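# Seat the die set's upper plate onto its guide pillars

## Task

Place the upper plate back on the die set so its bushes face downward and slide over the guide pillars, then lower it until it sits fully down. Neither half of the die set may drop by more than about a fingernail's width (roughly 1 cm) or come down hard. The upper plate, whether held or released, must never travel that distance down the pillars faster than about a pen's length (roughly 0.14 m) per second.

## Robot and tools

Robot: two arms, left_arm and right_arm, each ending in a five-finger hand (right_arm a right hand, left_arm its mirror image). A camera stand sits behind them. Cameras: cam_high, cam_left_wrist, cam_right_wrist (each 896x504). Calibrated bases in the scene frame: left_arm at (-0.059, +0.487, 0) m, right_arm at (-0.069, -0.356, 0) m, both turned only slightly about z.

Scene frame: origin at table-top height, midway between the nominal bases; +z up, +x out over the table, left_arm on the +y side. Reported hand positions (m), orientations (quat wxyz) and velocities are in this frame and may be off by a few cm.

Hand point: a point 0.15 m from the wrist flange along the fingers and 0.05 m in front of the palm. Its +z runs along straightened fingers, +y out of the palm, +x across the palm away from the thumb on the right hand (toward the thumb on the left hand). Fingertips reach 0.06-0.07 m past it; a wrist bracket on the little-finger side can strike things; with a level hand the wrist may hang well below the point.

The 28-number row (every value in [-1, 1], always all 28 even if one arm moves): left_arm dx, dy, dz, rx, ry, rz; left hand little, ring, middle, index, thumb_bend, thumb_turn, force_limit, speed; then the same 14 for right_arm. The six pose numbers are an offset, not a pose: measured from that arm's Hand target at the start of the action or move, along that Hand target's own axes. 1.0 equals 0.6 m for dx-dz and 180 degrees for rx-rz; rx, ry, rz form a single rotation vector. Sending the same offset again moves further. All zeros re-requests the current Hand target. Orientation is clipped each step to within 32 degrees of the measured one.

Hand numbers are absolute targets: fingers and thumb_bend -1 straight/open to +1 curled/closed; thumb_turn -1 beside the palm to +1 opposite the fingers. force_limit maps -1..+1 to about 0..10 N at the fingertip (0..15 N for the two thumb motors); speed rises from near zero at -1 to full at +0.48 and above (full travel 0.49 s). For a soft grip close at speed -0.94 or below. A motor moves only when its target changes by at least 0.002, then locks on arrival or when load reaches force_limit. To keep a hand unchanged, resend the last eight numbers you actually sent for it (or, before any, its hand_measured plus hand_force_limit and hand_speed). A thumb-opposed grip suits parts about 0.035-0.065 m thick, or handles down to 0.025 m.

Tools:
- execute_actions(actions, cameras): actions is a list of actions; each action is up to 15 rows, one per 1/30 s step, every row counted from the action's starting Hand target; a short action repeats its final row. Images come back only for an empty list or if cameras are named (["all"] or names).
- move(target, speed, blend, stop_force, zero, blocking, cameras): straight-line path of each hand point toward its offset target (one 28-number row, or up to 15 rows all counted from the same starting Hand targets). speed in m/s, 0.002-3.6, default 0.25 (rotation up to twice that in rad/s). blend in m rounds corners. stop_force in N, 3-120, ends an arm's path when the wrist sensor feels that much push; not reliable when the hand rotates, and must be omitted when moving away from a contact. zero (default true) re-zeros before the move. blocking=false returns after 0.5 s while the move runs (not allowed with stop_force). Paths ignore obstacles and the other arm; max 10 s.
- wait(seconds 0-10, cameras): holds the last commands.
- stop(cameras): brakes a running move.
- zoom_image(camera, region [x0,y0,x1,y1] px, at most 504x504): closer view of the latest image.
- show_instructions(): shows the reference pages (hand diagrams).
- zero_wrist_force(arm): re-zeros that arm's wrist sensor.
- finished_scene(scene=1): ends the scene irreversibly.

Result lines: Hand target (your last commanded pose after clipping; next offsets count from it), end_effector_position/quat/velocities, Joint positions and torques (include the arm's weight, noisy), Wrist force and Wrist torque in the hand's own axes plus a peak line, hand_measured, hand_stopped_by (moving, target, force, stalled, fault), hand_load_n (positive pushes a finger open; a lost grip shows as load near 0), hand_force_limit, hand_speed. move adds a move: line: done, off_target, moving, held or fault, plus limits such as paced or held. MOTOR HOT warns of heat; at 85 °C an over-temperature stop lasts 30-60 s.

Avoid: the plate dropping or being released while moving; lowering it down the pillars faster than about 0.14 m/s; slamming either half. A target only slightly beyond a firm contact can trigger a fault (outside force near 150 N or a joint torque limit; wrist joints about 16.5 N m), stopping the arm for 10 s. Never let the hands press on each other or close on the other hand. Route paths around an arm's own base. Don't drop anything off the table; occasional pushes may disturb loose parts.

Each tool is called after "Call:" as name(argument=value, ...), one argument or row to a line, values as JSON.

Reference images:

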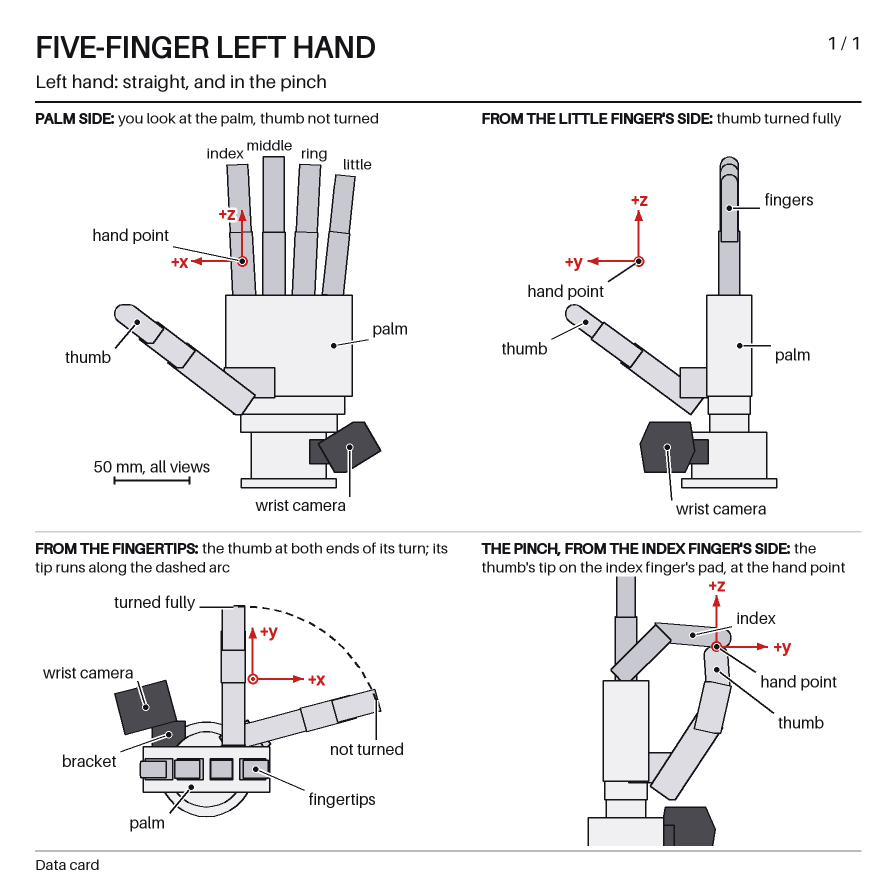

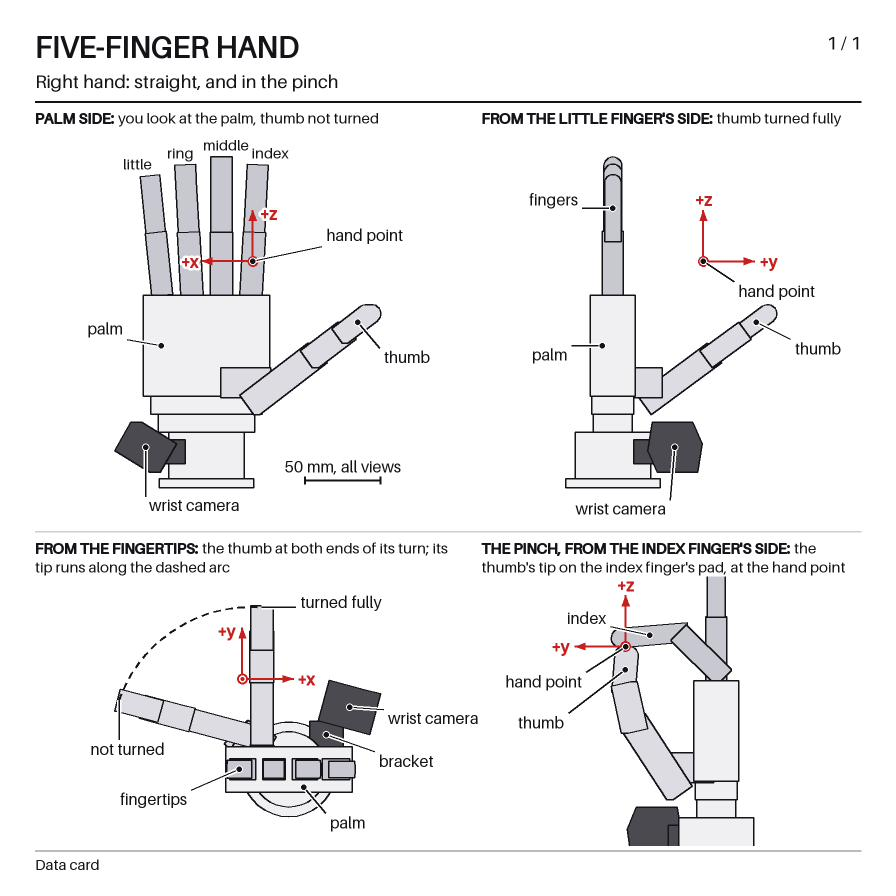

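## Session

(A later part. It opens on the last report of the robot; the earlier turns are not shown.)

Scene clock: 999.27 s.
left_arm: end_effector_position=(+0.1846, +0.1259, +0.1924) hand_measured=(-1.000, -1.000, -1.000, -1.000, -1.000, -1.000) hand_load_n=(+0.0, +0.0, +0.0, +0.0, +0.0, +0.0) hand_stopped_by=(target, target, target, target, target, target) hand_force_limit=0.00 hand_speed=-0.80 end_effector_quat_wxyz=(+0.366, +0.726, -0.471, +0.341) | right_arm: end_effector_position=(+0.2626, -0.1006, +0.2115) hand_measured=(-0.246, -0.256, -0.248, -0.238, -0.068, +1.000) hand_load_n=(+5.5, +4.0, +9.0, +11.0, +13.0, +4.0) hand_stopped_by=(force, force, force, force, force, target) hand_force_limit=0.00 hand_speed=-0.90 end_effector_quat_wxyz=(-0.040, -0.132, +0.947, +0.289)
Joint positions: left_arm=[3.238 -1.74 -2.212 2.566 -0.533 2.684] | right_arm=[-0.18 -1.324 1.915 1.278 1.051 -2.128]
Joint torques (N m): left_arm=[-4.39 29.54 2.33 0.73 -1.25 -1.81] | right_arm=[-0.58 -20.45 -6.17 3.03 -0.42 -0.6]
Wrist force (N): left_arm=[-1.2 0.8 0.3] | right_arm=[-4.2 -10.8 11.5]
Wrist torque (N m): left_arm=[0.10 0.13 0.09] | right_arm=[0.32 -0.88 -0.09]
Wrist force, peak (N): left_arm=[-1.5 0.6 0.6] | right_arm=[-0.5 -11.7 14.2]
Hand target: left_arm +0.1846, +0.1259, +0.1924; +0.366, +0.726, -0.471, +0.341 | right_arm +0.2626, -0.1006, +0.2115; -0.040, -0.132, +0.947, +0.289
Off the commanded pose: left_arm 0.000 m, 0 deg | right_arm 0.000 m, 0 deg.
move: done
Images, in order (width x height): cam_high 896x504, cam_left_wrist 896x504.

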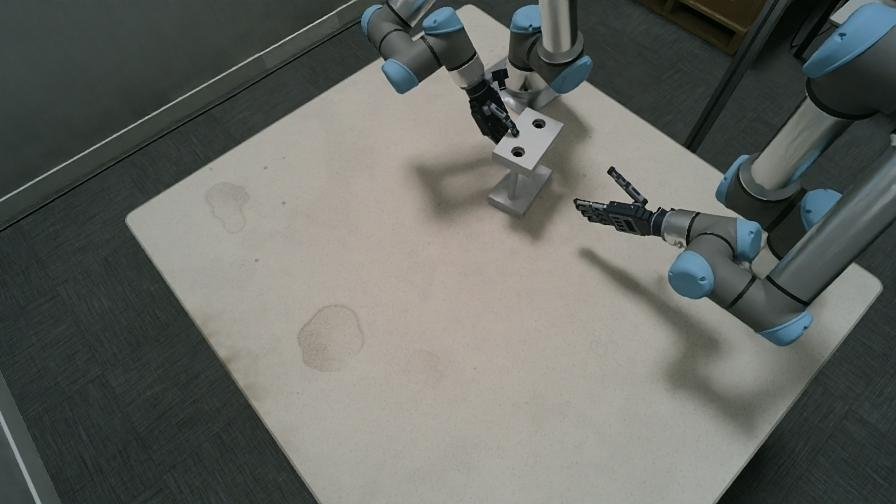

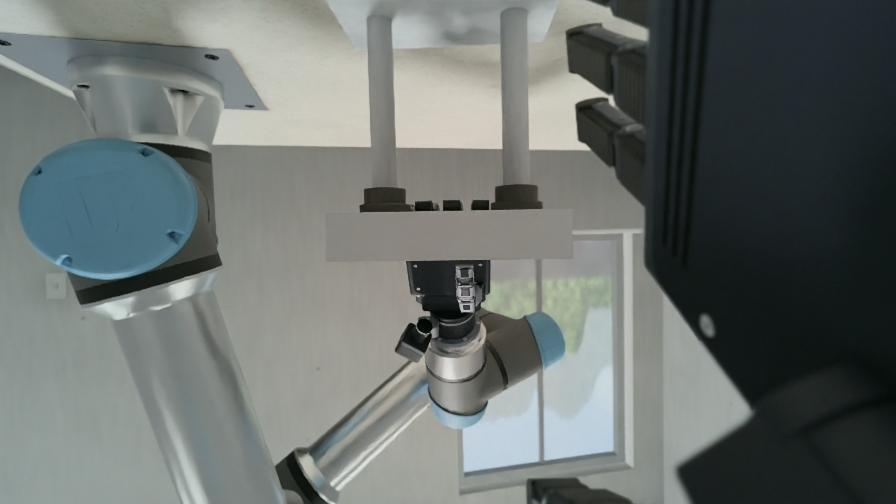

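Call:
move(
  target=[0,0,0,0,0,0,-1,-1,-1,-1,-1,-1,0,-0.8,-0.0008,0,0,0,0,0,-0.1,-0.1,-0.1,-0.1,0.4,1,0,-0.9],
  speed=0.01,
  cameras=[],
)

Scene clock: 1007.07 s.
left_arm: end_effector_position=(+0.1846, +0.1259, +0.1924) hand_measured=(-1.000, -1.000, -1.000, -1.000, -1.000, -1.000) hand_load_n=(+0.0, +0.0, +0.0, +0.0, +0.0, +0.0) hand_stopped_by=(target, target, target, target, target, target) hand_force_limit=0.00 hand_speed=-0.80 end_effector_quat_wxyz=(+0.366, +0.726, -0.471, +0.341) | right_arm: end_effector_position=(+0.2631, -0.1005, +0.2114) hand_measured=(-0.246, -0.256, -0.248, -0.238, -0.068, +1.000) hand_load_n=(+5.0, +3.5, +9.5, +12.0, +13.0, +4.5) hand_stopped_by=(force, force, force, force, force, target) hand_force_limit=0.00 hand_speed=-0.90 end_effector_quat_wxyz=(-0.040, -0.132, +0.947, +0.289)
Joint positions: left_arm=[3.238 -1.74 -2.212 2.566 -0.533 2.684] | right_arm=[-0.179 -1.323 1.914 1.278 1.051 -2.127]
Joint torques (N m): left_arm=[-5.39 29.38 1.86 0.43 -1.21 -1.66] | right_arm=[10.49 -21.87 -24.53 5.37 -6.08 0.77]
Wrist force (N): left_arm=[-1.3 0.5 0.5] | right_arm=[0.7 -11.1 12.7]
Wrist torque (N m): left_arm=[0.04 0.16 0.10] | right_arm=[0.32 -0.59 -0.07]
Wrist force, peak (N): left_arm=[-1.5 0.6 0.6] | right_arm=[-1.8 -9.8 14.0]
Hand target: left_arm +0.1846, +0.1259, +0.1924; +0.366, +0.726, -0.471, +0.341 | right_arm +0.2631, -0.1005, +0.2115; -0.040, -0.132, +0.947, +0.289
Off the commanded pose: left_arm 0.000 m, 0 deg | right_arm 0.000 m, 0 deg.
move: done
No camera images: "cameras" was empty.

Call:
move(
  target=[0,0,0,0,0,0,-1,-1,-1,-1,-1,-1,0,-0.8,0.0001,0,0,0,-0.0009,0.0014,-0.1,-0.1,-0.1,-0.1,0.4,1,0,-0.9],
  speed=0.01,
  cameras=[],
)

Call:
move(
  target=[0,0,0,0,0,0,-1,-1,-1,-1,-1,-1,0,-0.8,0,-0.0028,0.0041,0,0,0,-0.1,-0.1,-0.1,-0.1,0.4,1,0,-0.9],
  speed=0.01,
  stop_force=5,
  cameras=[],
)

Scene clock: 1018.50 s.
left_arm: end_effector_position=(+0.1846, +0.1259, +0.1924) hand_measured=(-1.000, -1.000, -1.000, -1.000, -1.000, -1.000) hand_load_n=(+0.0, +0.0, +0.0, +0.0, +0.0, +0.0) hand_stopped_by=(target, target, target, target, target, target) hand_force_limit=0.00 hand_speed=-0.80 end_effector_quat_wxyz=(+0.366, +0.726, -0.471, +0.341) | right_arm: end_effector_position=(+0.2630, -0.1005, +0.2115) hand_measured=(-0.246, -0.256, -0.248, -0.238, -0.068, +1.000) hand_load_n=(+5.0, +3.5, +10.0, +11.5, +14.0, +4.0) hand_stopped_by=(force, force, force, force, force, target) hand_force_limit=0.00 hand_speed=-0.90 end_effector_quat_wxyz=(-0.039, -0.130, +0.948, +0.289)
Joint positions: left_arm=[3.238 -1.74 -2.212 2.566 -0.533 2.684] | right_arm=[-0.18 -1.325 1.916 1.276 1.049 -2.123]
Joint torques (N m): left_arm=[-4.72 28.88 2.49 0.63 -1.3 -1.83] | right_arm=[-11.95 -34 -7.12 2.89 -7.07 1.03]
Wrist force (N): left_arm=[-1.4 0.6 0.5] | right_arm=[-1.1 -13.8 12.3]
Wrist torque (N m): left_arm=[0.06 0.17 0.09] | right_arm=[0.40 -0.55 -0.29]
Wrist force, peak (N): left_arm=[-1.5 0.4 0.7] | right_arm=[-1.0 -14.1 12.5]
Hand target: left_arm +0.1846, +0.1259, +0.1924; +0.366, +0.726, -0.471, +0.341 | right_arm +0.2630, -0.1005, +0.2115; -0.039, -0.130, +0.948, +0.289
Off the commanded pose: left_arm 0.000 m, 0 deg | right_arm 0.000 m, 0 deg.
move: done
No camera images: "cameras" was empty.

Scene clock: 1019.93 s.
left_arm: end_effector_position=(+0.1846, +0.1259, +0.1924) hand_measured=(-1.000, -1.000, -1.000, -1.000, -1.000, -1.000) hand_load_n=(+0.0, +0.0, +0.0, +0.0, +0.0, +0.0) hand_stopped_by=(target, target, target, target, target, target) hand_force_limit=0.00 hand_speed=-0.80 end_effector_quat_wxyz=(+0.366, +0.726, -0.471, +0.341) | right_arm: end_effector_position=(+0.2630, -0.1005, +0.2085) hand_measured=(-0.246, -0.256, -0.248, -0.238, -0.068, +1.000) hand_load_n=(+3.5, +3.0, +9.5, +12.0, +14.0, +4.5) hand_stopped_by=(force, force, force, force, force, target) hand_force_limit=0.00 hand_speed=-0.90 end_effector_quat_wxyz=(-0.039, -0.130, +0.948, +0.290)
Joint positions: left_arm=[3.238 -1.74 -2.212 2.566 -0.533 2.684] | right_arm=[-0.18 -1.321 1.92 1.268 1.049 -2.122]
Joint torques (N m): left_arm=[-5.36 28.57 3.09 0.53 -1.12 -1.7] | right_arm=[-8.01 -21.07 -6.85 2.78 -4.43 0.39]
Wrist force (N): left_arm=[-1.3 0.6 0.5] | right_arm=[-2.7 -14.3 7.3]
Wrist torque (N m): left_arm=[0.05 0.17 0.09] | right_arm=[0.37 -0.52 -0.17]
Wrist force, peak (N): left_arm=[-1.3 0.8 0.6] | right_arm=[-1.1 -14.0 12.3]
Hand target: left_arm +0.1846, +0.1259, +0.1924; +0.366, +0.726, -0.471, +0.341 | right_arm +0.2630, -0.1005, +0.2085; -0.039, -0.130, +0.948, +0.289
Off the commanded pose: left_arm 0.000 m, 0 deg | right_arm 0.000 m, 0 deg.
move: done
No camera images: "cameras" was empty.

Call:
move(
  target=[0,0,0,0,0,0,-1,-1,-1,-1,-1,-1,0,-0.8,-0.0003,-0.0007,-0.0005,0,-0.0004,0.0006,-0.1,-0.1,-0.1,-0.1,0.4,1,0,-0.9],
  speed=0.01,
  cameras=[],
)

Scene clock: 1028.40 s.
left_arm: end_effector_position=(+0.1846, +0.1259, +0.1924) hand_measured=(-1.000, -1.000, -1.000, -1.000, -1.000, -1.000) hand_load_n=(+0.0, +0.0, +0.0, +0.0, +0.0, +0.0) hand_stopped_by=(target, target, target, target, target, target) hand_force_limit=0.00 hand_speed=-0.80 end_effector_quat_wxyz=(+0.366, +0.726, -0.471, +0.341) | right_arm: end_effector_position=(+0.2633, -0.1009, +0.2085) hand_measured=(-0.246, -0.256, -0.248, -0.238, -0.068, +1.000) hand_load_n=(+5.5, +4.5, +10.0, +12.0, +12.0, +4.0) hand_stopped_by=(force, force, force, force, force, target) hand_force_limit=0.00 hand_speed=-0.90 end_effector_quat_wxyz=(-0.039, -0.129, +0.948, +0.289)
Joint positions: left_arm=[3.238 -1.74 -2.212 2.566 -0.533 2.684] | right_arm=[-0.182 -1.322 1.92 1.268 1.049 -2.122]
Joint torques (N m): left_arm=[-4.88 28.7 3.83 0.59 -1.29 -1.77] | right_arm=[-14.81 -37.45 -9.9 2.42 -6.35 0.9]
Wrist force (N): left_arm=[-1.1 0.6 0.3] | right_arm=[1.2 -7.9 18.0]
Wrist torque (N m): left_arm=[0.06 0.14 0.10] | right_arm=[0.27 -0.56 -0.24]
Wrist force, peak (N): left_arm=[-1.4 0.8 0.4] | right_arm=[1.2 -7.9 18.0]
Hand target: left_arm +0.1846, +0.1259, +0.1924; +0.366, +0.726, -0.471, +0.341 | right_arm +0.2633, -0.1010, +0.2085; -0.039, -0.129, +0.948, +0.290
Off the commanded pose: left_arm 0.000 m, 0 deg | right_arm 0.000 m, 0 deg.
move: done
No camera images: "cameras" was empty.

Call:
move(
  target=[0,0,0,0,0,0,-1,-1,-1,-1,-1,-1,0,-0.8,0.0002,0.0003,0.0002,0,-0.0003,0.0004,-0.1,-0.1,-0.1,-0.1,0.4,1,0,-0.9],
  speed=0.01,
  cameras=[],
)

Call:
move(
  target=[0,0,0,0,0,0,-1,-1,-1,-1,-1,-1,0,-0.8,0,-0.0047,0.0069,0,0,0,-0.1,-0.1,-0.1,-0.1,0.4,1,0,-0.9],
  speed=0.01,
  stop_force=5,
  cameras=[],
)

Scene clock: 1035.17 s.
left_arm: end_effector_position=(+0.1846, +0.1259, +0.1924) hand_measured=(-1.000, -1.000, -1.000, -1.000, -1.000, -1.000) hand_load_n=(+0.0, +0.0, +0.0, +0.0, +0.0, +0.0) hand_stopped_by=(target, target, target, target, target, target) hand_force_limit=0.00 hand_speed=-0.80 end_effector_quat_wxyz=(+0.366, +0.726, -0.471, +0.341) | right_arm: end_effector_position=(+0.2632, -0.1008, +0.2085) hand_measured=(-0.246, -0.256, -0.248, -0.238, -0.068, +1.000) hand_load_n=(+4.5, +3.5, +10.0, +12.0, +13.0, +4.5) hand_stopped_by=(force, force, force, force, force, target) hand_force_limit=0.00 hand_speed=-0.90 end_effector_quat_wxyz=(-0.039, -0.128, +0.948, +0.290)
Joint positions: left_arm=[3.238 -1.74 -2.212 2.566 -0.533 2.684] | right_arm=[-0.182 -1.323 1.921 1.267 1.049 -2.12]
Joint torques (N m): left_arm=[-4.88 28.93 2.93 0.67 -1.13 -1.81] | right_arm=[1.33 -36.17 -6.35 2.75 -6.16 1.04]
Wrist force (N): left_arm=[-1.3 0.6 0.5] | right_arm=[-2.9 -11.7 11.1]
Wrist torque (N m): left_arm=[0.06 0.16 0.10] | right_arm=[0.37 -0.42 -0.40]
Wrist force, peak (N): left_arm=[-1.6 0.6 0.4] | right_arm=[1.7 -7.6 18.7]
Hand target: left_arm +0.1846, +0.1259, +0.1924; +0.366, +0.726, -0.471, +0.341 | right_arm +0.2632, -0.1008, +0.2085; -0.039, -0.128, +0.948, +0.290
Off the commanded pose: left_arm 0.000 m, 0 deg | right_arm 0.000 m, 0 deg.
move: done
No camera images: "cameras" was empty.

Scene clock: 1036.43 s.
left_arm: end_effector_position=(+0.1846, +0.1259, +0.1924) hand_measured=(-1.000, -1.000, -1.000, -1.000, -1.000, -1.000) hand_load_n=(+0.0, +0.0, +0.0, +0.0, +0.0, +0.0) hand_stopped_by=(target, target, target, target, target, target) hand_force_limit=0.00 hand_speed=-0.80 end_effector_quat_wxyz=(+0.366, +0.726, -0.471, +0.341) | right_arm: end_effector_position=(+0.2632, -0.1008, +0.2077) hand_measured=(-0.246, -0.256, -0.248, -0.240, -0.068, +1.000) hand_load_n=(+4.0, +3.0, +10.0, +13.0, +12.5, +5.0) hand_stopped_by=(force, force, force, force, force, target) hand_force_limit=0.00 hand_speed=-0.90 end_effector_quat_wxyz=(-0.039, -0.128, +0.948, +0.290)
Joint positions: left_arm=[3.238 -1.74 -2.212 2.566 -0.533 2.684] | right_arm=[-0.182 -1.322 1.923 1.265 1.049 -2.12]
Joint torques (N m): left_arm=[-4.59 28.28 3.92 0.4 -1.31 -1.94] | right_arm=[4.54 -36.46 -23.35 8.94 -4.28 1.02]
Wrist force (N): left_arm=[-1.0 0.6 0.5] | right_arm=[-3.6 -12.4 14.0]
Wrist torque (N m): left_arm=[0.05 0.12 0.11] | right_arm=[0.31 -0.42 -0.38]
Wrist force, peak (N): left_arm=[-1.5 0.4 0.5] | right_arm=[-3.6 -12.4 14.0]
Hand target: left_arm +0.1846, +0.1259, +0.1924; +0.366, +0.726, -0.471, +0.341 | right_arm +0.2632, -0.1008, +0.2077; -0.039, -0.128, +0.948, +0.290 (not the last commanded pose)
Off the commanded pose: left_arm 0.000 m, 0 deg | right_arm 0.004 m, 0 deg.
move: contact (right_arm)
No camera images: "cameras" was empty.

Call:
move(
  target=[0,0,0,0,0,0,-1,-1,-1,-1,-1,-1,0,-0.8,-0.0004,0,0,0,0,0,-0.1,-0.1,-0.1,-0.1,0.4,1,0,-0.9],
  speed=0.01,
  cameras=[],
)

Call:
move(
  target=[0,0,0,0,0,0,-1,-1,-1,-1,-1,-1,0,-0.8,0,-0.0028,0.0041,0,0,0,-0.1,-0.1,-0.1,-0.1,0.4,1,0,-0.9],
  speed=0.01,
  stop_force=7,
  cameras=["cam_left_wrist","cam_high"],
)

Call:
zoom_image(
  camera="cam_left_wrist",
  region=[320, 100, 580, 300],
)

Scene clock: 1047.13 s.
left_arm: end_effector_position=(+0.1846, +0.1259, +0.1924) hand_measured=(-1.000, -1.000, -1.000, -1.000, -1.000, -1.000) hand_load_n=(+0.0, +0.0, +0.5, +0.0, +0.0, +0.0) hand_stopped_by=(target, target, target, target, target, target) hand_force_limit=0.00 hand_speed=-0.80 end_effector_quat_wxyz=(+0.366, +0.726, -0.471, +0.341) | right_arm: end_effector_position=(+0.2634, -0.1008, +0.2077) hand_measured=(-0.246, -0.256, -0.248, -0.240, -0.068, +1.000) hand_load_n=(+4.5, +3.5, +10.0, +13.0, +12.5, +4.0) hand_stopped_by=(force, force, force, force, force, target) hand_force_limit=0.00 hand_speed=-0.90 end_effector_quat_wxyz=(-0.039, -0.128, +0.948, +0.290)
Joint positions: left_arm=[3.238 -1.74 -2.212 2.566 -0.533 2.684] | right_arm=[-0.182 -1.321 1.922 1.265 1.049 -2.119]
Joint torques (N m): left_arm=[-5.23 28.58 3.68 0.45 -1.21 -1.9] | right_arm=[10.08 -22.23 -26.22 7.21 -4.59 0.96]
Wrist force (N): left_arm=[-1.1 0.4 0.6] | right_arm=[3.6 -10.6 15.3]
Wrist torque (N m): left_arm=[0.02 0.14 0.11] | right_arm=[0.31 -0.30 -0.26]
Wrist force, peak (N): left_arm=[-1.4 0.6 0.8] | right_arm=[1.5 -9.3 17.9]
Hand target: left_arm +0.1846, +0.1259, +0.1924; +0.366, +0.726, -0.471, +0.341 | right_arm +0.2634, -0.1007, +0.2077; -0.039, -0.128, +0.948, +0.290
Off the commanded pose: left_arm 0.000 m, 0 deg | right_arm 0.000 m, 0 deg.
move: done
No camera images: "cameras" was empty.

Scene clock: 1048.37 s.
left_arm: end_effector_position=(+0.1846, +0.1259, +0.1924) hand_measured=(-1.000, -1.000, -1.000, -1.000, -1.000, -1.000) hand_load_n=(+0.0, +0.0, +0.0, +0.0, +0.0, +0.0) hand_stopped_by=(target, target, target, target, target, target) hand_force_limit=0.00 hand_speed=-0.80 end_effector_quat_wxyz=(+0.366, +0.726, -0.471, +0.341) | right_arm: end_effector_position=(+0.2635, -0.1008, +0.2074) hand_measured=(-0.246, -0.256, -0.248, -0.240, -0.068, +1.000) hand_load_n=(+3.5, +2.5, +9.5, +13.0, +12.0, +4.5) hand_stopped_by=(force, force, force, force, force, target) hand_force_limit=0.00 hand_speed=-0.90 end_effector_quat_wxyz=(-0.039, -0.128, +0.948, +0.290)
Joint positions: left_arm=[3.238 -1.74 -2.212 2.566 -0.533 2.684] | right_arm=[-0.182 -1.32 1.922 1.264 1.049 -2.119]
Joint torques (N m): left_arm=[-4.84 28.59 3.42 0.65 -1.29 -1.78] | right_arm=[9.36 -36.92 -26.14 7.2 -6.46 0.69]
Wrist force (N): left_arm=[-1.3 0.7 0.5] | right_arm=[3.1 -11.2 11.9]
Wrist torque (N m): left_arm=[0.06 0.16 0.09] | right_arm=[0.31 -0.12 -0.24]
Wrist force, peak (N): left_arm=[-1.6 0.3 0.4] | right_arm=[3.5 -10.5 15.5]
Hand target: left_arm +0.1846, +0.1259, +0.1924; +0.366, +0.726, -0.471, +0.341 | right_arm +0.2635, -0.1008, +0.2074; -0.039, -0.128, +0.948, +0.290 (not the last commanded pose)
Off the commanded pose: left_arm 0.000 m, 0 deg | right_arm 0.003 m, 0 deg.
move: contact (right_arm)
Images, in order (width x height): cam_high 896x504, cam_left_wrist 896x504.

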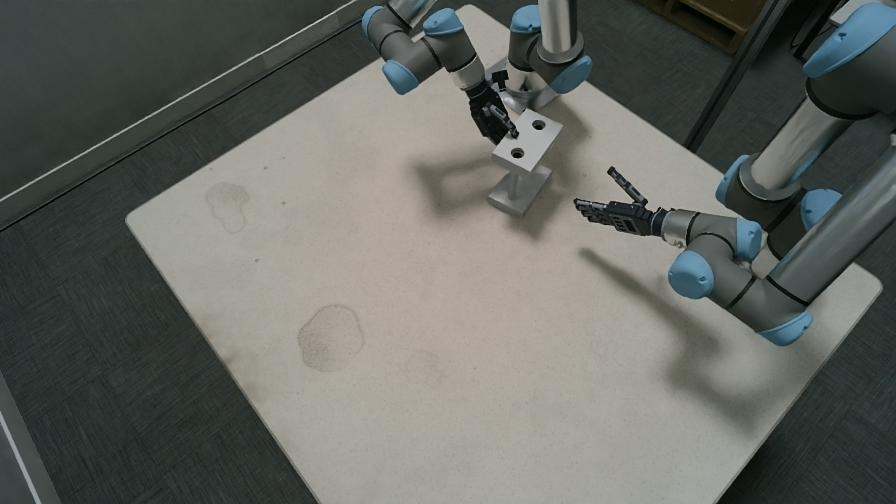

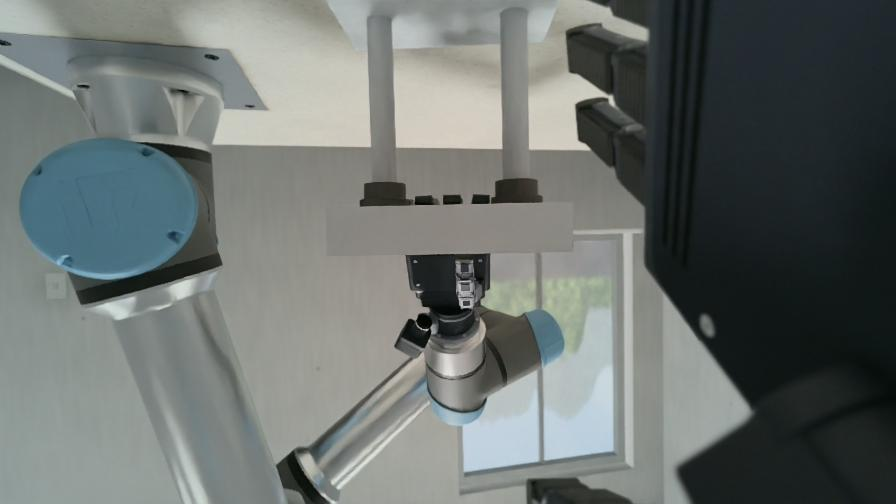

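Scaled by 1.938 from the camera's 896x504 image, which has a finer 1280x720 frame.

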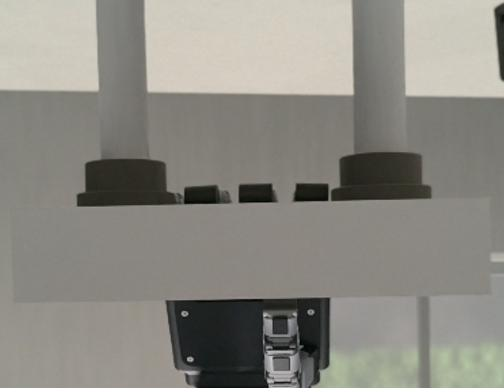

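Call:
move(
  target=[0,0,0,0,0,0,-1,-1,-1,-1,-1,-1,0,-0.8,0.0002,0.0006,-0.0008,0,0,0,-0.1,-0.1,-0.1,-0.1,0.4,1,0,-0.9],
  speed=0.01,
  cameras=[],
)

Call:
zoom_image(
  camera="cam_left_wrist",
  region=[335, 120, 435, 220],
)

Call:
zoom_image(
  camera="cam_left_wrist",
  region=[465, 120, 565, 220],
)

Scene clock: 1078.67 s.
left_arm: end_effector_position=(+0.1846, +0.1259, +0.1924) hand_measured=(-1.000, -1.000, -1.000, -1.000, -1.000, -1.000) hand_load_n=(+0.0, +0.0, +0.0, +0.0, +0.0, +0.0) hand_stopped_by=(target, target, target, target, target, target) hand_force_limit=0.00 hand_speed=-0.80 end_effector_quat_wxyz=(+0.366, +0.726, -0.471, +0.341) | right_arm: end_effector_position=(+0.2634, -0.1008, +0.2079) hand_measured=(-0.246, -0.256, -0.248, -0.240, -0.068, +1.000) hand_load_n=(+5.5, +4.5, +11.0, +13.5, +12.0, +4.0) hand_stopped_by=(force, force, force, force, force, target) hand_force_limit=0.00 hand_speed=-0.90 end_effector_quat_wxyz=(-0.039, -0.128, +0.948, +0.290)
Joint positions: left_arm=[3.238 -1.74 -2.212 2.566 -0.533 2.684] | right_arm=[-0.182 -1.322 1.922 1.265 1.049 -2.119]
Joint torques (N m): left_arm=[-5.13 28.65 4.29 0.67 -1.17 -1.69] | right_arm=[-6.38 -37.55 -26.97 8.98 -4.2 -0.77]
Wrist force (N): left_arm=[-1.0 0.5 0.3] | right_arm=[2.6 -12.2 20.8]
Wrist torque (N m): left_arm=[0.04 0.11 0.12] | right_arm=[0.26 -0.48 -0.36]
Wrist force, peak (N): left_arm=[-1.6 0.8 0.4] | right_arm=[2.6 -12.2 20.8]
Hand target: left_arm +0.1846, +0.1259, +0.1924; +0.366, +0.726, -0.471, +0.341 | right_arm +0.2634, -0.1008, +0.2080; -0.039, -0.128, +0.948, +0.290
Off the commanded pose: left_arm 0.000 m, 0 deg | right_arm 0.000 m, 0 deg.
move: done
No camera images: "cameras" was empty.

Scaled by 5.040 from the camera's 896x504 image, which has a finer 1280x720 frame.
This view is cut from an older image: the scene may have changed since it was taken.

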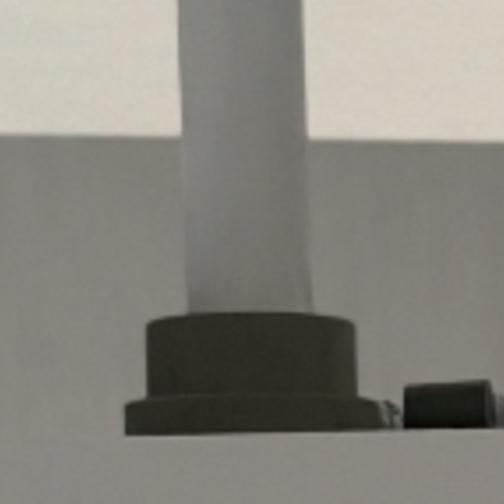

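Scaled by 5.040 from the camera's 896x504 image, which has a finer 1280x720 frame.
This view is cut from an older image: the scene may have changed since it was taken.

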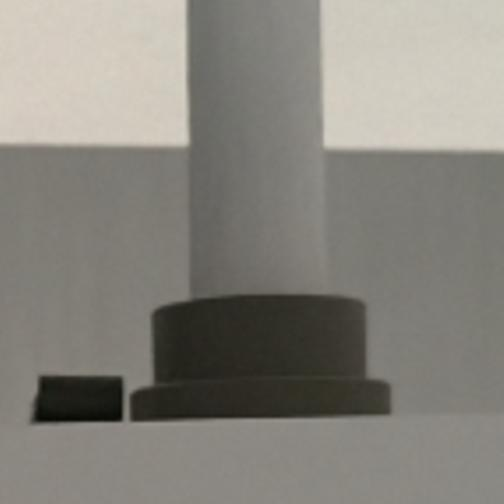

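Call:
move(
  target=[0,0,0,0,0,0,-1,-1,-1,-1,-1,-1,0,-0.8,-0.0004,0.0001,0.0001,0,0.0023,0.0016,-0.1,-0.1,-0.1,-0.1,0.4,1,0,-0.9],
  speed=0.01,
  cameras=[],
)

Call:
move(
  target=[0,0,0,0,0,0,-1,-1,-1,-1,-1,-1,0,-0.8,0,-0.0028,0.0041,0,0,0,-0.1,-0.1,-0.1,-0.1,0.4,1,0,-0.9],
  speed=0.01,
  stop_force=7,
  cameras=[],
)

Scene clock: 1100.87 s.
left_arm: end_effector_position=(+0.1846, +0.1259, +0.1924) hand_measured=(-1.000, -1.000, -1.000, -1.000, -1.000, -1.000) hand_load_n=(+0.0, +0.0, -0.5, +0.0, +0.0, +0.0) hand_stopped_by=(target, target, target, target, target, target) hand_force_limit=0.00 hand_speed=-0.80 end_effector_quat_wxyz=(+0.366, +0.726, -0.471, +0.341) | right_arm: end_effector_position=(+0.2636, -0.1007, +0.2080) hand_measured=(-0.248, -0.256, -0.248, -0.240, -0.068, +1.000) hand_load_n=(+8.0, +6.0, +11.0, +11.0, +13.5, +2.5) hand_stopped_by=(force, force, force, force, force, target) hand_force_limit=0.00 hand_speed=-0.90 end_effector_quat_wxyz=(-0.042, -0.127, +0.948, +0.289) end_effector_velocity=(+0.000, -0.001, +0.000) end_effector_angular_velocity=(-0.001, +0.006, -0.001)
Joint positions: left_arm=[3.238 -1.74 -2.212 2.566 -0.533 2.684] | right_arm=[-0.179 -1.318 1.918 1.271 1.051 -2.115]
Joint velocities: left_arm=[within noise] | right_arm=[0 0.003 -0.003 0.005 0.002 0.002]
Joint torques (N m): left_arm=[-4.66 28.32 3.88 0.52 -1.31 -1.79] | right_arm=[10.9 -21.94 -25.06 10.21 -1.87 1.78]
Wrist force (N): left_arm=[-1.3 0.5 0.4] | right_arm=[0.1 -16.0 18.7]
Wrist torque (N m): left_arm=[0.04 0.17 0.09] | right_arm=[0.26 -0.83 -0.87]
Wrist force, peak (N): left_arm=[-1.5 0.7 0.6] | right_arm=[2.9 -12.1 21.6]
Hand target: left_arm +0.1846, +0.1259, +0.1924; +0.366, +0.726, -0.471, +0.341 | right_arm +0.2636, -0.1006, +0.2080; -0.043, -0.127, +0.948, +0.289
Off the commanded pose: left_arm 0.000 m, 0 deg | right_arm 0.000 m, 0 deg.
move: done
No camera images: "cameras" was empty.

Scene clock: 1102.13 s.
left_arm: end_effector_position=(+0.1846, +0.1259, +0.1924) hand_measured=(-1.000, -1.000, -1.000, -1.000, -1.000, -1.000) hand_load_n=(+0.0, +0.0, +0.0, +0.0, +0.0, +0.0) hand_stopped_by=(target, target, target, target, target, target) hand_force_limit=0.00 hand_speed=-0.80 end_effector_quat_wxyz=(+0.366, +0.726, -0.471, +0.341) | right_arm: end_effector_position=(+0.2636, -0.1007, +0.2076) hand_measured=(-0.248, -0.256, -0.248, -0.240, -0.068, +1.000) hand_load_n=(+6.5, +5.0, +10.0, +10.5, +14.0, +3.0) hand_stopped_by=(force, force, force, force, force, target) hand_force_limit=0.00 hand_speed=-0.90 end_effector_quat_wxyz=(-0.043, -0.126, +0.948, +0.289)
Joint positions: left_arm=[3.238 -1.74 -2.212 2.566 -0.533 2.684] | right_arm=[-0.179 -1.317 1.918 1.271 1.052 -2.115]
Joint torques (N m): left_arm=[-4.85 28.7 4.69 0.52 -1.19 -1.76] | right_arm=[11.61 -38.07 -23.4 9.37 -1.74 0.42]
Wrist force (N): left_arm=[-1.2 0.5 0.6] | right_arm=[-1.8 -15.5 11.8]
Wrist torque (N m): left_arm=[0.04 0.16 0.10] | right_arm=[0.36 -0.60 -0.83]
Wrist force, peak (N): left_arm=[-1.4 0.7 0.7] | right_arm=[-0.2 -16.1 18.7]
Hand target: left_arm +0.1846, +0.1259, +0.1924; +0.366, +0.726, -0.471, +0.341 | right_arm +0.2636, -0.1007, +0.2076; -0.043, -0.127, +0.948, +0.289 (not the last commanded pose)
Off the commanded pose: left_arm 0.000 m, 0 deg | right_arm 0.003 m, 0 deg.
move: contact (right_arm)
No camera images: "cameras" was empty.

Call:
move(
  target=[0,0,0,0,0,0,-1,-1,-1,-1,-1,-1,0,-0.8,0.0004,-0.0001,-0.0001,0,-0.0023,-0.0016,-0.1,-0.1,-0.1,-0.1,0.4,1,0,-0.9],
  speed=0.01,
  cameras=[],
)

Call:
move(
  target=[0,0,0,0,0,0,-1,-1,-1,-1,-1,-1,0,-0.8,0,-0.0005,0.0007,0,0,0,-0.1,-0.1,-0.1,-0.1,0.4,1,0,-0.9],
  speed=0.01,
  cameras=["cam_left_wrist"],
)

Call:
zoom_image(
  camera="cam_left_wrist",
  region=[320, 150, 580, 300],
)

Scene clock: 1131.90 s.
left_arm: end_effector_position=(+0.1846, +0.1259, +0.1924) hand_measured=(-1.000, -1.000, -1.000, -1.000, -1.000, -1.000) hand_load_n=(+0.0, +0.0, +0.0, +0.0, -0.5, +0.0) hand_stopped_by=(target, target, target, target, target, target) hand_force_limit=0.00 hand_speed=-0.80 end_effector_quat_wxyz=(+0.366, +0.726, -0.471, +0.341) | right_arm: end_effector_position=(+0.2634, -0.1008, +0.2076) hand_measured=(-0.248, -0.256, -0.248, -0.240, -0.068, +1.000) hand_load_n=(+4.0, +3.0, +9.5, +11.0, +14.0, +4.0) hand_stopped_by=(force, force, force, force, force, target) hand_force_limit=0.00 hand_speed=-0.90 end_effector_quat_wxyz=(-0.039, -0.128, +0.948, +0.290)
Joint positions: left_arm=[3.238 -1.74 -2.212 2.566 -0.533 2.684] | right_arm=[-0.182 -1.321 1.922 1.265 1.049 -2.119]
Joint torques (N m): left_arm=[-4.36 28.38 5.21 0.68 -1.19 -1.93] | right_arm=[-10.73 -36.18 -7.34 2.3 -6.87 -0.8]
Wrist force (N): left_arm=[-1.3 0.5 0.5] | right_arm=[1.9 -13.1 9.0]
Wrist torque (N m): left_arm=[0.05 0.16 0.09] | right_arm=[0.39 -0.10 -0.79]
Wrist force, peak (N): left_arm=[-1.3 0.6 0.8] | right_arm=[-2.4 -16.0 14.4]
Hand target: left_arm +0.1846, +0.1259, +0.1924; +0.366, +0.726, -0.471, +0.341 | right_arm +0.2634, -0.1008, +0.2076; -0.039, -0.128, +0.948, +0.290
Off the commanded pose: left_arm 0.000 m, 0 deg | right_arm 0.000 m, 0 deg.
move: done
No camera images: "cameras" was empty.

Scene clock: 1132.60 s.
left_arm: end_effector_position=(+0.1846, +0.1259, +0.1924) hand_measured=(-1.000, -1.000, -1.000, -1.000, -1.000, -1.000) hand_load_n=(+0.0, +0.5, +0.0, +0.0, +0.0, +0.0) hand_stopped_by=(target, target, target, target, target, target) hand_force_limit=0.00 hand_speed=-0.80 end_effector_quat_wxyz=(+0.366, +0.726, -0.471, +0.341) | right_arm: end_effector_position=(+0.2634, -0.1008, +0.2072) hand_measured=(-0.246, -0.256, -0.248, -0.240, -0.068, +1.000) hand_load_n=(+3.0, +2.0, +8.5, +11.0, +13.5, +4.5) hand_stopped_by=(force, force, force, force, force, target) hand_force_limit=0.00 hand_speed=-0.90 end_effector_quat_wxyz=(-0.039, -0.128, +0.948, +0.290)
Joint positions: left_arm=[3.238 -1.74 -2.212 2.566 -0.533 2.684] | right_arm=[-0.182 -1.32 1.923 1.263 1.049 -2.119]
Joint torques (N m): left_arm=[-4.67 28.14 3.81 0.48 -1.27 -1.79] | right_arm=[-9.6 -18.82 -6.46 1.47 -6.44 -0.79]
Wrist force (N): left_arm=[-1.2 0.5 0.3] | right_arm=[0.7 -13.4 0.9]
Wrist torque (N m): left_arm=[0.04 0.14 0.10] | right_arm=[0.37 0.08 -0.67]
Wrist force, peak (N): left_arm=[-1.4 0.6 0.7] | right_arm=[1.9 -12.9 8.8]
Hand target: left_arm +0.1846, +0.1259, +0.1924; +0.366, +0.726, -0.471, +0.341 | right_arm +0.2634, -0.1008, +0.2071; -0.039, -0.128, +0.948, +0.290
Off the commanded pose: left_arm 0.000 m, 0 deg | right_arm 0.000 m, 0 deg.
move: done
Images, in order (width x height): cam_left_wrist 896x504.

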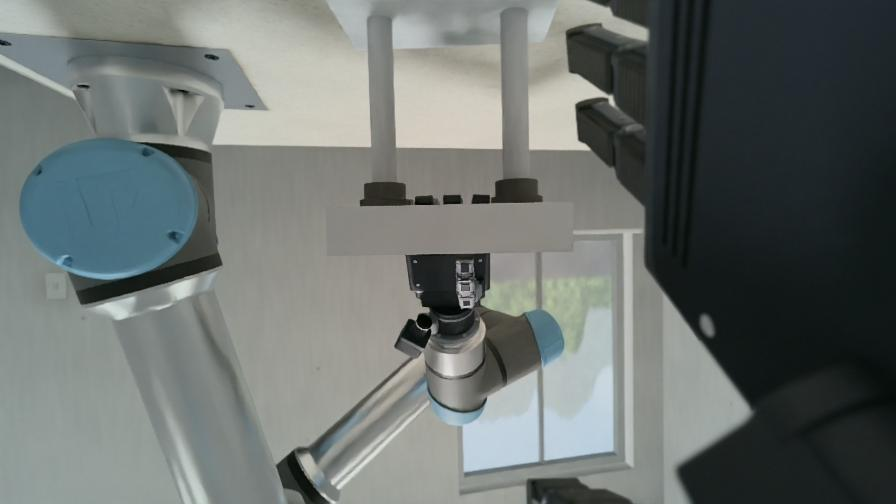

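Scaled by 1.938 from the camera's 896x504 image, which has a finer 1280x720 frame.

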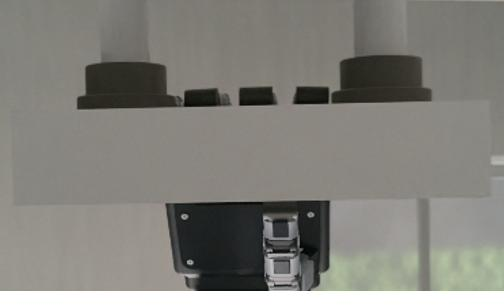

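Call:
move(
  target=[0,0,0,0,0,0,-1,-1,-1,-1,-1,-1,0,-0.8,-0.0002,-0.0003,-0.0002,0,0.0006,-0.0009,-0.1,-0.1,-0.1,-0.1,0.4,1,0,-0.9],
  speed=0.01,
  cameras=[],
)

Scene clock: 1149.67 s.
left_arm: end_effector_position=(+0.1846, +0.1259, +0.1924) hand_measured=(-1.000, -1.000, -1.000, -1.000, -1.000, -1.000) hand_load_n=(+0.0, +0.0, +0.0, +0.0, +0.0, +0.0) hand_stopped_by=(target, target, target, target, target, target) hand_force_limit=0.00 hand_speed=-0.80 end_effector_quat_wxyz=(+0.366, +0.726, -0.471, +0.341) | right_arm: end_effector_position=(+0.2636, -0.1010, +0.2071) hand_measured=(-0.246, -0.256, -0.248, -0.240, -0.068, +1.000) hand_load_n=(+4.5, +3.5, +9.5, +12.5, +11.5, +4.0) hand_stopped_by=(force, force, force, force, force, target) hand_force_limit=0.00 hand_speed=-0.90 end_effector_quat_wxyz=(-0.039, -0.129, +0.948, +0.290)
Joint positions: left_arm=[3.238 -1.74 -2.212 2.566 -0.533 2.684] | right_arm=[-0.182 -1.319 1.921 1.265 1.049 -2.123]
Joint torques (N m): left_arm=[-5.22 28.36 3.59 0.59 -1.2 -1.65] | right_arm=[9.75 -22.02 -29.03 6.12 -1.34 -0.68]
Wrist force (N): left_arm=[-1.4 0.3 0.4] | right_arm=[7.0 -7.1 14.6]
Wrist torque (N m): left_arm=[0.01 0.17 0.10] | right_arm=[0.29 -0.08 -0.48]
Wrist force, peak (N): left_arm=[-1.5 0.6 0.6] | right_arm=[7.6 -7.1 14.7]
Hand target: left_arm +0.1846, +0.1259, +0.1924; +0.366, +0.726, -0.471, +0.341 | right_arm +0.2636, -0.1010, +0.2071; -0.039, -0.129, +0.948, +0.290
Off the commanded pose: left_arm 0.000 m, 0 deg | right_arm 0.000 m, 0 deg.
move: done
No camera images: "cameras" was empty.

Call:
move(
  target=[0,0,0,0,0,0,-1,-1,-1,-1,-1,-1,0,-0.8,0.0004,0.0002,0.0001,0,0,0,-0.1,-0.1,-0.1,-0.1,0.4,1,0,-0.9],
  speed=0.01,
  cameras=[],
)

Call:
move(
  target=[0,0,0,0,0,0,-1,-1,-1,-1,-1,-1,0,-0.8,0,-0.0005,0.0007,0,0,0,-0.1,-0.1,-0.1,-0.1,0.4,1,0,-0.9],
  speed=0.01,
  cameras=[],
)

Scene clock: 1162.67 s.
left_arm: end_effector_position=(+0.1846, +0.1259, +0.1924) hand_measured=(-1.000, -1.000, -1.000, -1.000, -1.000, -1.000) hand_load_n=(+0.0, +0.0, +0.0, +0.0, +0.0, +0.0) hand_stopped_by=(target, target, target, target, target, target) hand_force_limit=0.00 hand_speed=-0.80 end_effector_quat_wxyz=(+0.366, +0.726, -0.471, +0.341) | right_arm: end_effector_position=(+0.2633, -0.1009, +0.2072) hand_measured=(-0.246, -0.256, -0.248, -0.240, -0.068, +1.000) hand_load_n=(+4.0, +3.0, +9.5, +12.0, +12.0, +4.5) hand_stopped_by=(force, force, force, force, force, target) hand_force_limit=0.00 hand_speed=-0.90 end_effector_quat_wxyz=(-0.039, -0.129, +0.948, +0.290)
Joint positions: left_arm=[3.238 -1.74 -2.212 2.566 -0.533 2.684] | right_arm=[-0.182 -1.319 1.921 1.265 1.05 -2.123]
Joint torques (N m): left_arm=[-5.22 27.53 3.91 0.47 -1.15 -1.69] | right_arm=[8.15 -35.46 -6.97 2.77 -1.52 -0.12]
Wrist force (N): left_arm=[-1.4 0.4 0.4] | right_arm=[-2.0 -12.0 9.5]
Wrist torque (N m): left_arm=[0.03 0.18 0.09] | right_arm=[0.31 -0.25 -0.69]
Wrist force, peak (N): left_arm=[-1.5 0.7 0.5] | right_arm=[7.8 -6.7 15.7]
Hand target: left_arm +0.1846, +0.1259, +0.1924; +0.366, +0.726, -0.471, +0.341 | right_arm +0.2633, -0.1009, +0.2071; -0.039, -0.129, +0.948, +0.290
Off the commanded pose: left_arm 0.000 m, 0 deg | right_arm 0.000 m, 0 deg.
move: done
No camera images: "cameras" was empty.

Scene clock: 1163.37 s.
left_arm: end_effector_position=(+0.1846, +0.1259, +0.1924) hand_measured=(-1.000, -1.000, -1.000, -1.000, -1.000, -1.000) hand_load_n=(+0.0, +0.0, +0.0, +0.0, +0.0, +0.0) hand_stopped_by=(target, target, target, target, target, target) hand_force_limit=0.00 hand_speed=-0.80 end_effector_quat_wxyz=(+0.366, +0.726, -0.471, +0.341) | right_arm: end_effector_position=(+0.2633, -0.1009, +0.2067) hand_measured=(-0.246, -0.256, -0.248, -0.240, -0.068, +1.000) hand_load_n=(+3.0, +2.0, +8.5, +11.0, +13.0, +4.5) hand_stopped_by=(force, force, force, force, force, target) hand_force_limit=0.00 hand_speed=-0.90 end_effector_quat_wxyz=(-0.039, -0.129, +0.948, +0.290)
Joint positions: left_arm=[3.238 -1.74 -2.212 2.566 -0.533 2.684] | right_arm=[-0.182 -1.318 1.922 1.264 1.05 -2.123]
Joint torques (N m): left_arm=[-4.76 28.85 4.35 0.6 -1.35 -1.82] | right_arm=[4.85 -19.53 -5.99 2.02 -1.68 0.51]
Wrist force (N): left_arm=[-1.3 0.4 0.5] | right_arm=[-2.5 -12.1 0.6]
Wrist torque (N m): left_arm=[0.02 0.16 0.10] | right_arm=[0.36 -0.08 -0.68]
Wrist force, peak (N): left_arm=[-1.4 0.6 0.6] | right_arm=[-2.3 -12.5 9.0]
Hand target: left_arm +0.1846, +0.1259, +0.1924; +0.366, +0.726, -0.471, +0.341 | right_arm +0.2633, -0.1009, +0.2066; -0.039, -0.129, +0.948, +0.290
Off the commanded pose: left_arm 0.000 m, 0 deg | right_arm 0.000 m, 0 deg.
move: done
No camera images: "cameras" was empty.

Call:
move(
  target=[0,0,0,0,0,0,-1,-1,-1,-1,-1,-1,0,-0.8,-0.00015,-0.00014,-0.0001,0,0.0004,-0.0006,-0.1,-0.1,-0.1,-0.1,0.4,1,0,-0.9],
  speed=0.01,
  cameras=[],
)

Scene clock: 1185.20 s.
left_arm: end_effector_position=(+0.1846, +0.1259, +0.1924) hand_measured=(-1.000, -1.000, -1.000, -1.000, -1.000, -1.000) hand_load_n=(+0.0, +0.0, +0.0, +0.0, +0.0, +0.0) hand_stopped_by=(target, target, target, target, target, target) hand_force_limit=0.00 hand_speed=-0.80 end_effector_quat_wxyz=(+0.366, +0.726, -0.471, +0.341) | right_arm: end_effector_position=(+0.2634, -0.1010, +0.2066) hand_measured=(-0.246, -0.256, -0.248, -0.240, -0.068, +1.000) hand_load_n=(+5.0, +3.5, +9.5, +12.0, +11.5, +3.5) hand_stopped_by=(force, force, force, force, force, target) hand_force_limit=0.00 hand_speed=-0.90 end_effector_quat_wxyz=(-0.039, -0.130, +0.947, +0.289)
Joint positions: left_arm=[3.238 -1.74 -2.212 2.566 -0.533 2.684] | right_arm=[-0.182 -1.317 1.921 1.265 1.05 -2.125]
Joint torques (N m): left_arm=[-4.2 27.34 3.78 0.61 -1.23 -1.8] | right_arm=[8.87 -22.23 -26.53 6.63 -0.83 -0.71]
Wrist force (N): left_arm=[-1.1 0.7 0.5] | right_arm=[4.3 -6.1 14.4]
Wrist torque (N m): left_arm=[0.06 0.14 0.10] | right_arm=[0.26 -0.23 -0.47]
Wrist force, peak (N): left_arm=[-1.6 0.6 0.8] | right_arm=[4.3 -6.1 14.4]
Hand target: left_arm +0.1846, +0.1259, +0.1924; +0.366, +0.726, -0.471, +0.341 | right_arm +0.2634, -0.1010, +0.2066; -0.039, -0.131, +0.947, +0.289
Off the commanded pose: left_arm 0.000 m, 0 deg | right_arm 0.000 m, 0 deg.
move: done
No camera images: "cameras" was empty.

Call:
wait(
  seconds=0,
  cameras=["all"],
)

Call:
zoom_image(
  camera="cam_left_wrist",
  region=[335, 120, 435, 220],
)

Call:
zoom_image(
  camera="cam_left_wrist",
  region=[465, 120, 565, 220],
)

Scene clock: 1193.03 s.
left_arm: end_effector_position=(+0.1846, +0.1259, +0.1924) hand_measured=(-1.000, -1.000, -1.000, -1.000, -1.000, -1.000) hand_load_n=(+0.0, +0.0, +0.0, +0.0, +0.0, +0.0) hand_stopped_by=(target, target, target, target, target, target) hand_force_limit=0.00 hand_speed=-0.80 end_effector_quat_wxyz=(+0.366, +0.726, -0.471, +0.341) | right_arm: end_effector_position=(+0.2634, -0.1010, +0.2066) hand_measured=(-0.246, -0.256, -0.248, -0.240, -0.068, +1.000) hand_load_n=(+5.0, +3.5, +9.5, +12.0, +11.5, +4.0) hand_stopped_by=(force, force, force, force, force, target) hand_force_limit=0.00 hand_speed=-0.90 end_effector_quat_wxyz=(-0.039, -0.131, +0.947, +0.289)
Joint positions: left_arm=[3.238 -1.74 -2.212 2.566 -0.533 2.684] | right_arm=[-0.181 -1.317 1.921 1.265 1.05 -2.125]
Joint torques (N m): left_arm=[-4.39 28.83 4.9 0.7 -1.1 -1.58] | right_arm=[8.36 -21.09 -26.74 6.59 -0.85 -0.78]
Wrist force (N): left_arm=[-1.3 0.3 0.3] | right_arm=[5.0 -6.3 14.1]
Wrist torque (N m): left_arm=[0.02 0.16 0.10] | right_arm=[0.27 -0.23 -0.45]
Wrist force, peak (N): left_arm=[-1.4 0.5 0.8] | right_arm=[4.7 -6.3 14.7]
Hand target: left_arm +0.1846, +0.1259, +0.1924; +0.366, +0.726, -0.471, +0.341 | right_arm +0.2634, -0.1010, +0.2066; -0.039, -0.131, +0.947, +0.289
Off the commanded pose: left_arm 0.000 m, 0 deg | right_arm 0.000 m, 0 deg.

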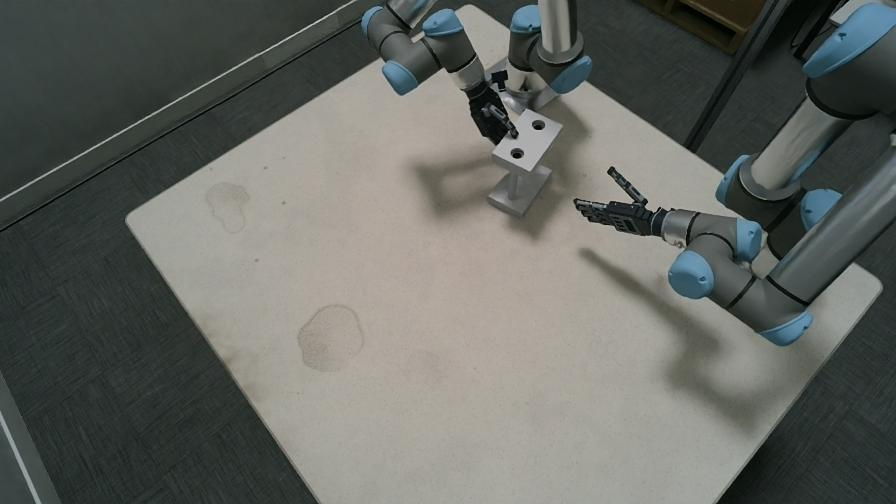

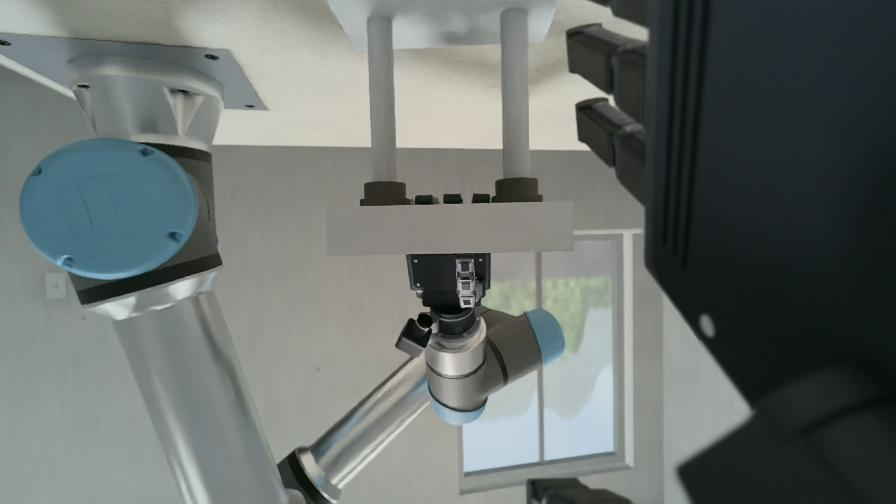

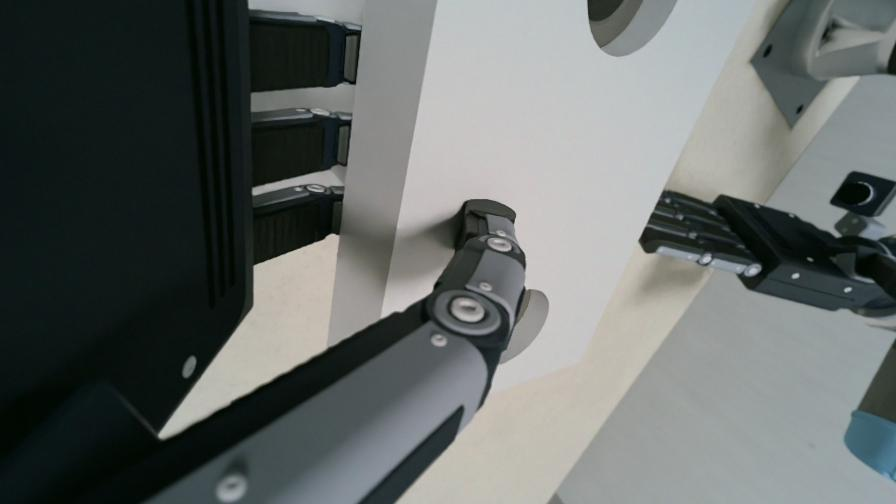

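Scaled by 5.040 from the camera's 896x504 image, which has a finer 1280x720 frame.

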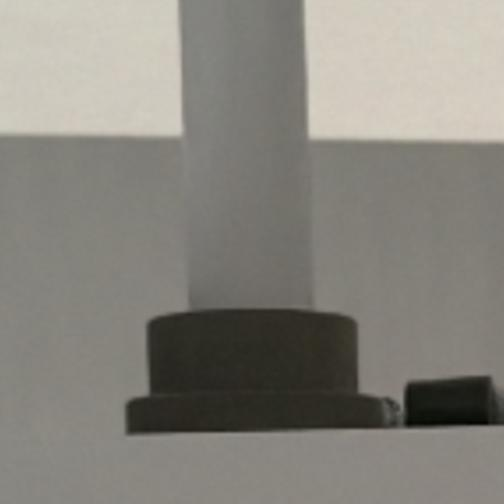

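Scaled by 5.040 from the camera's 896x504 image, which has a finer 1280x720 frame.

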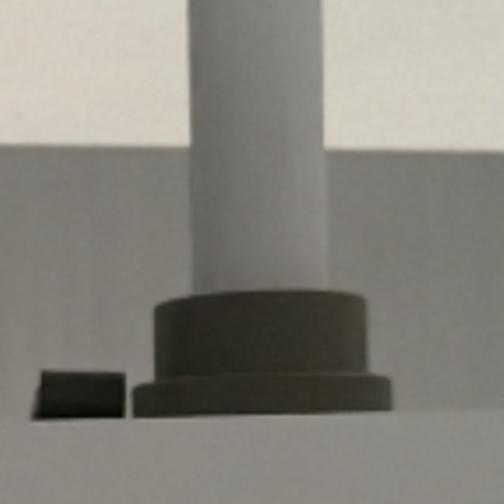

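Call:
move(
  target=[0,0,0,0,0,0,-1,-1,-1,-1,-1,-1,0,-0.8,0.0001,-0.0005,0.0007,0,0,0,-0.1,-0.1,-0.1,-0.1,0.4,1,0,-0.9],
  speed=0.01,
  cameras=[],
)

Scene clock: 1200.10 s.
left_arm: end_effector_position=(+0.1846, +0.1259, +0.1924) hand_measured=(-1.000, -1.000, -1.000, -1.000, -1.000, -1.000) hand_load_n=(+0.0, +0.0, +0.0, +0.0, +0.0, +0.0) hand_stopped_by=(target, target, target, target, target, target) hand_force_limit=0.00 hand_speed=-0.80 end_effector_quat_wxyz=(+0.366, +0.726, -0.471, +0.341) | right_arm: end_effector_position=(+0.2634, -0.1010, +0.2062) hand_measured=(-0.246, -0.256, -0.248, -0.240, -0.068, +1.000) hand_load_n=(+4.0, +3.0, +9.0, +12.0, +11.5, +4.5) hand_stopped_by=(force, force, force, force, force, target) hand_force_limit=0.00 hand_speed=-0.90 end_effector_quat_wxyz=(-0.039, -0.131, +0.947, +0.289)
Joint positions: left_arm=[3.238 -1.74 -2.212 2.566 -0.533 2.684] | right_arm=[-0.181 -1.316 1.921 1.264 1.05 -2.125]
Joint torques (N m): left_arm=[-5.32 29.23 5.28 0.54 -1 -1.53] | right_arm=[-7.69 -21.13 -7.57 1.7 -0.83 -0.9]
Wrist force (N): left_arm=[-1.4 0.6 0.6] | right_arm=[1.3 -7.8 10.6]
Wrist torque (N m): left_arm=[0.05 0.18 0.09] | right_arm=[0.28 -0.20 -0.52]
Wrist force, peak (N): left_arm=[-1.5 0.7 0.6] | right_arm=[4.9 -6.5 14.4]
Hand target: left_arm +0.1846, +0.1259, +0.1924; +0.366, +0.726, -0.471, +0.341 | right_arm +0.2634, -0.1010, +0.2061; -0.039, -0.131, +0.947, +0.289
Off the commanded pose: left_arm 0.000 m, 0 deg | right_arm 0.000 m, 0 deg.
move: done
No camera images: "cameras" was empty.

Call:
move(
  target=[
    [0,0,0,0,0,0,-1,-1,-1,-1,-1,-1,0,-0.8,0,-0.0002,-0.0001,0,0,0,-0.1,-0.1,-0.1,-0.1,0.4,1,0,-0.9],
    [0,0,0,0,0,0,-1,-1,-1,-1,-1,-1,0,-0.8,0,-0.0007,0.0006,0,0,0,-0.1,-0.1,-0.1,-0.1,0.4,1,0,-0.9],
  ],
  speed=0.01,
  cameras=[],
)

Scene clock: 1210.27 s.
left_arm: end_effector_position=(+0.1846, +0.1259, +0.1924) hand_measured=(-1.000, -1.000, -1.000, -1.000, -1.000, -1.000) hand_load_n=(+0.0, +0.0, +0.0, +0.0, +0.0, +0.0) hand_stopped_by=(target, target, target, target, target, target) hand_force_limit=0.00 hand_speed=-0.80 end_effector_quat_wxyz=(+0.366, +0.726, -0.471, +0.341) | right_arm: end_effector_position=(+0.2634, -0.1012, +0.2057) hand_measured=(-0.246, -0.256, -0.248, -0.240, -0.068, +1.000) hand_load_n=(+4.5, +3.0, +9.0, +12.5, +11.5, +4.0) hand_stopped_by=(force, force, force, force, force, target) hand_force_limit=0.00 hand_speed=-0.90 end_effector_quat_wxyz=(-0.039, -0.131, +0.947, +0.289)
Joint positions: left_arm=[3.238 -1.74 -2.212 2.566 -0.533 2.684] | right_arm=[-0.182 -1.316 1.922 1.263 1.05 -2.126]
Joint torques (N m): left_arm=[-5.11 28.74 4.44 0.3 -1.04 -1.63] | right_arm=[-14.2 -20.51 -9.62 1.75 -0.47 -0.75]
Wrist force (N): left_arm=[-1.3 0.5 0.7] | right_arm=[1.2 -4.7 13.4]
Wrist torque (N m): left_arm=[0.03 0.16 0.10] | right_arm=[0.26 -0.25 -0.48]
Wrist force, peak (N): left_arm=[-1.4 0.6 0.7] | right_arm=[1.8 -5.1 14.3]
Hand target: left_arm +0.1846, +0.1259, +0.1924; +0.366, +0.726, -0.471, +0.341 | right_arm +0.2634, -0.1012, +0.2056; -0.039, -0.131, +0.947, +0.289
Off the commanded pose: left_arm 0.000 m, 0 deg | right_arm 0.000 m, 0 deg.
move: done
No camera images: "cameras" was empty.

Call:
move(
  target=[0,0,0,0,0,0,-1,-1,-1,-1,-1,-1,0,-0.8,0,-0.0009,0.0014,0,0,0,-0.1,-0.1,-0.1,-0.1,0.4,1,0,-0.9],
  speed=0.01,
  cameras=[],
)

Scene clock: 1215.63 s.
left_arm: end_effector_position=(+0.1846, +0.1259, +0.1924) hand_measured=(-1.000, -1.000, -1.000, -1.000, -1.000, -1.000) hand_load_n=(+0.0, +0.0, +0.0, +0.0, +0.0, +0.0) hand_stopped_by=(target, target, target, target, target, target) hand_force_limit=0.00 hand_speed=-0.80 end_effector_quat_wxyz=(+0.366, +0.726, -0.471, +0.341) | right_arm: end_effector_position=(+0.2634, -0.1012, +0.2047) hand_measured=(-0.246, -0.256, -0.248, -0.240, -0.068, +1.000) hand_load_n=(+4.5, +3.0, +8.5, +12.0, +11.0, +4.5) hand_stopped_by=(force, force, force, force, force, target) hand_force_limit=0.00 hand_speed=-0.90 end_effector_quat_wxyz=(-0.039, -0.131, +0.947, +0.289)
Joint positions: left_arm=[3.238 -1.74 -2.212 2.566 -0.533 2.684] | right_arm=[-0.182 -1.314 1.923 1.26 1.05 -2.126]
Joint torques (N m): left_arm=[-4.6 28.86 5.96 0.53 -1.12 -1.75] | right_arm=[-7.53 -20.68 -8.07 1.62 -0.95 0.9]
Wrist force (N): left_arm=[-1.4 0.5 0.6] | right_arm=[1.2 -4.3 11.1]
Wrist torque (N m): left_arm=[0.03 0.18 0.09] | right_arm=[0.30 -0.20 -0.45]
Wrist force, peak (N): left_arm=[-1.5 0.4 0.9] | right_arm=[1.2 -4.6 13.6]
Hand target: left_arm +0.1846, +0.1259, +0.1924; +0.366, +0.726, -0.471, +0.341 | right_arm +0.2634, -0.1012, +0.2046; -0.039, -0.131, +0.947, +0.289
Off the commanded pose: left_arm 0.000 m, 0 deg | right_arm 0.000 m, 0 deg.
move: done
No camera images: "cameras" was empty.


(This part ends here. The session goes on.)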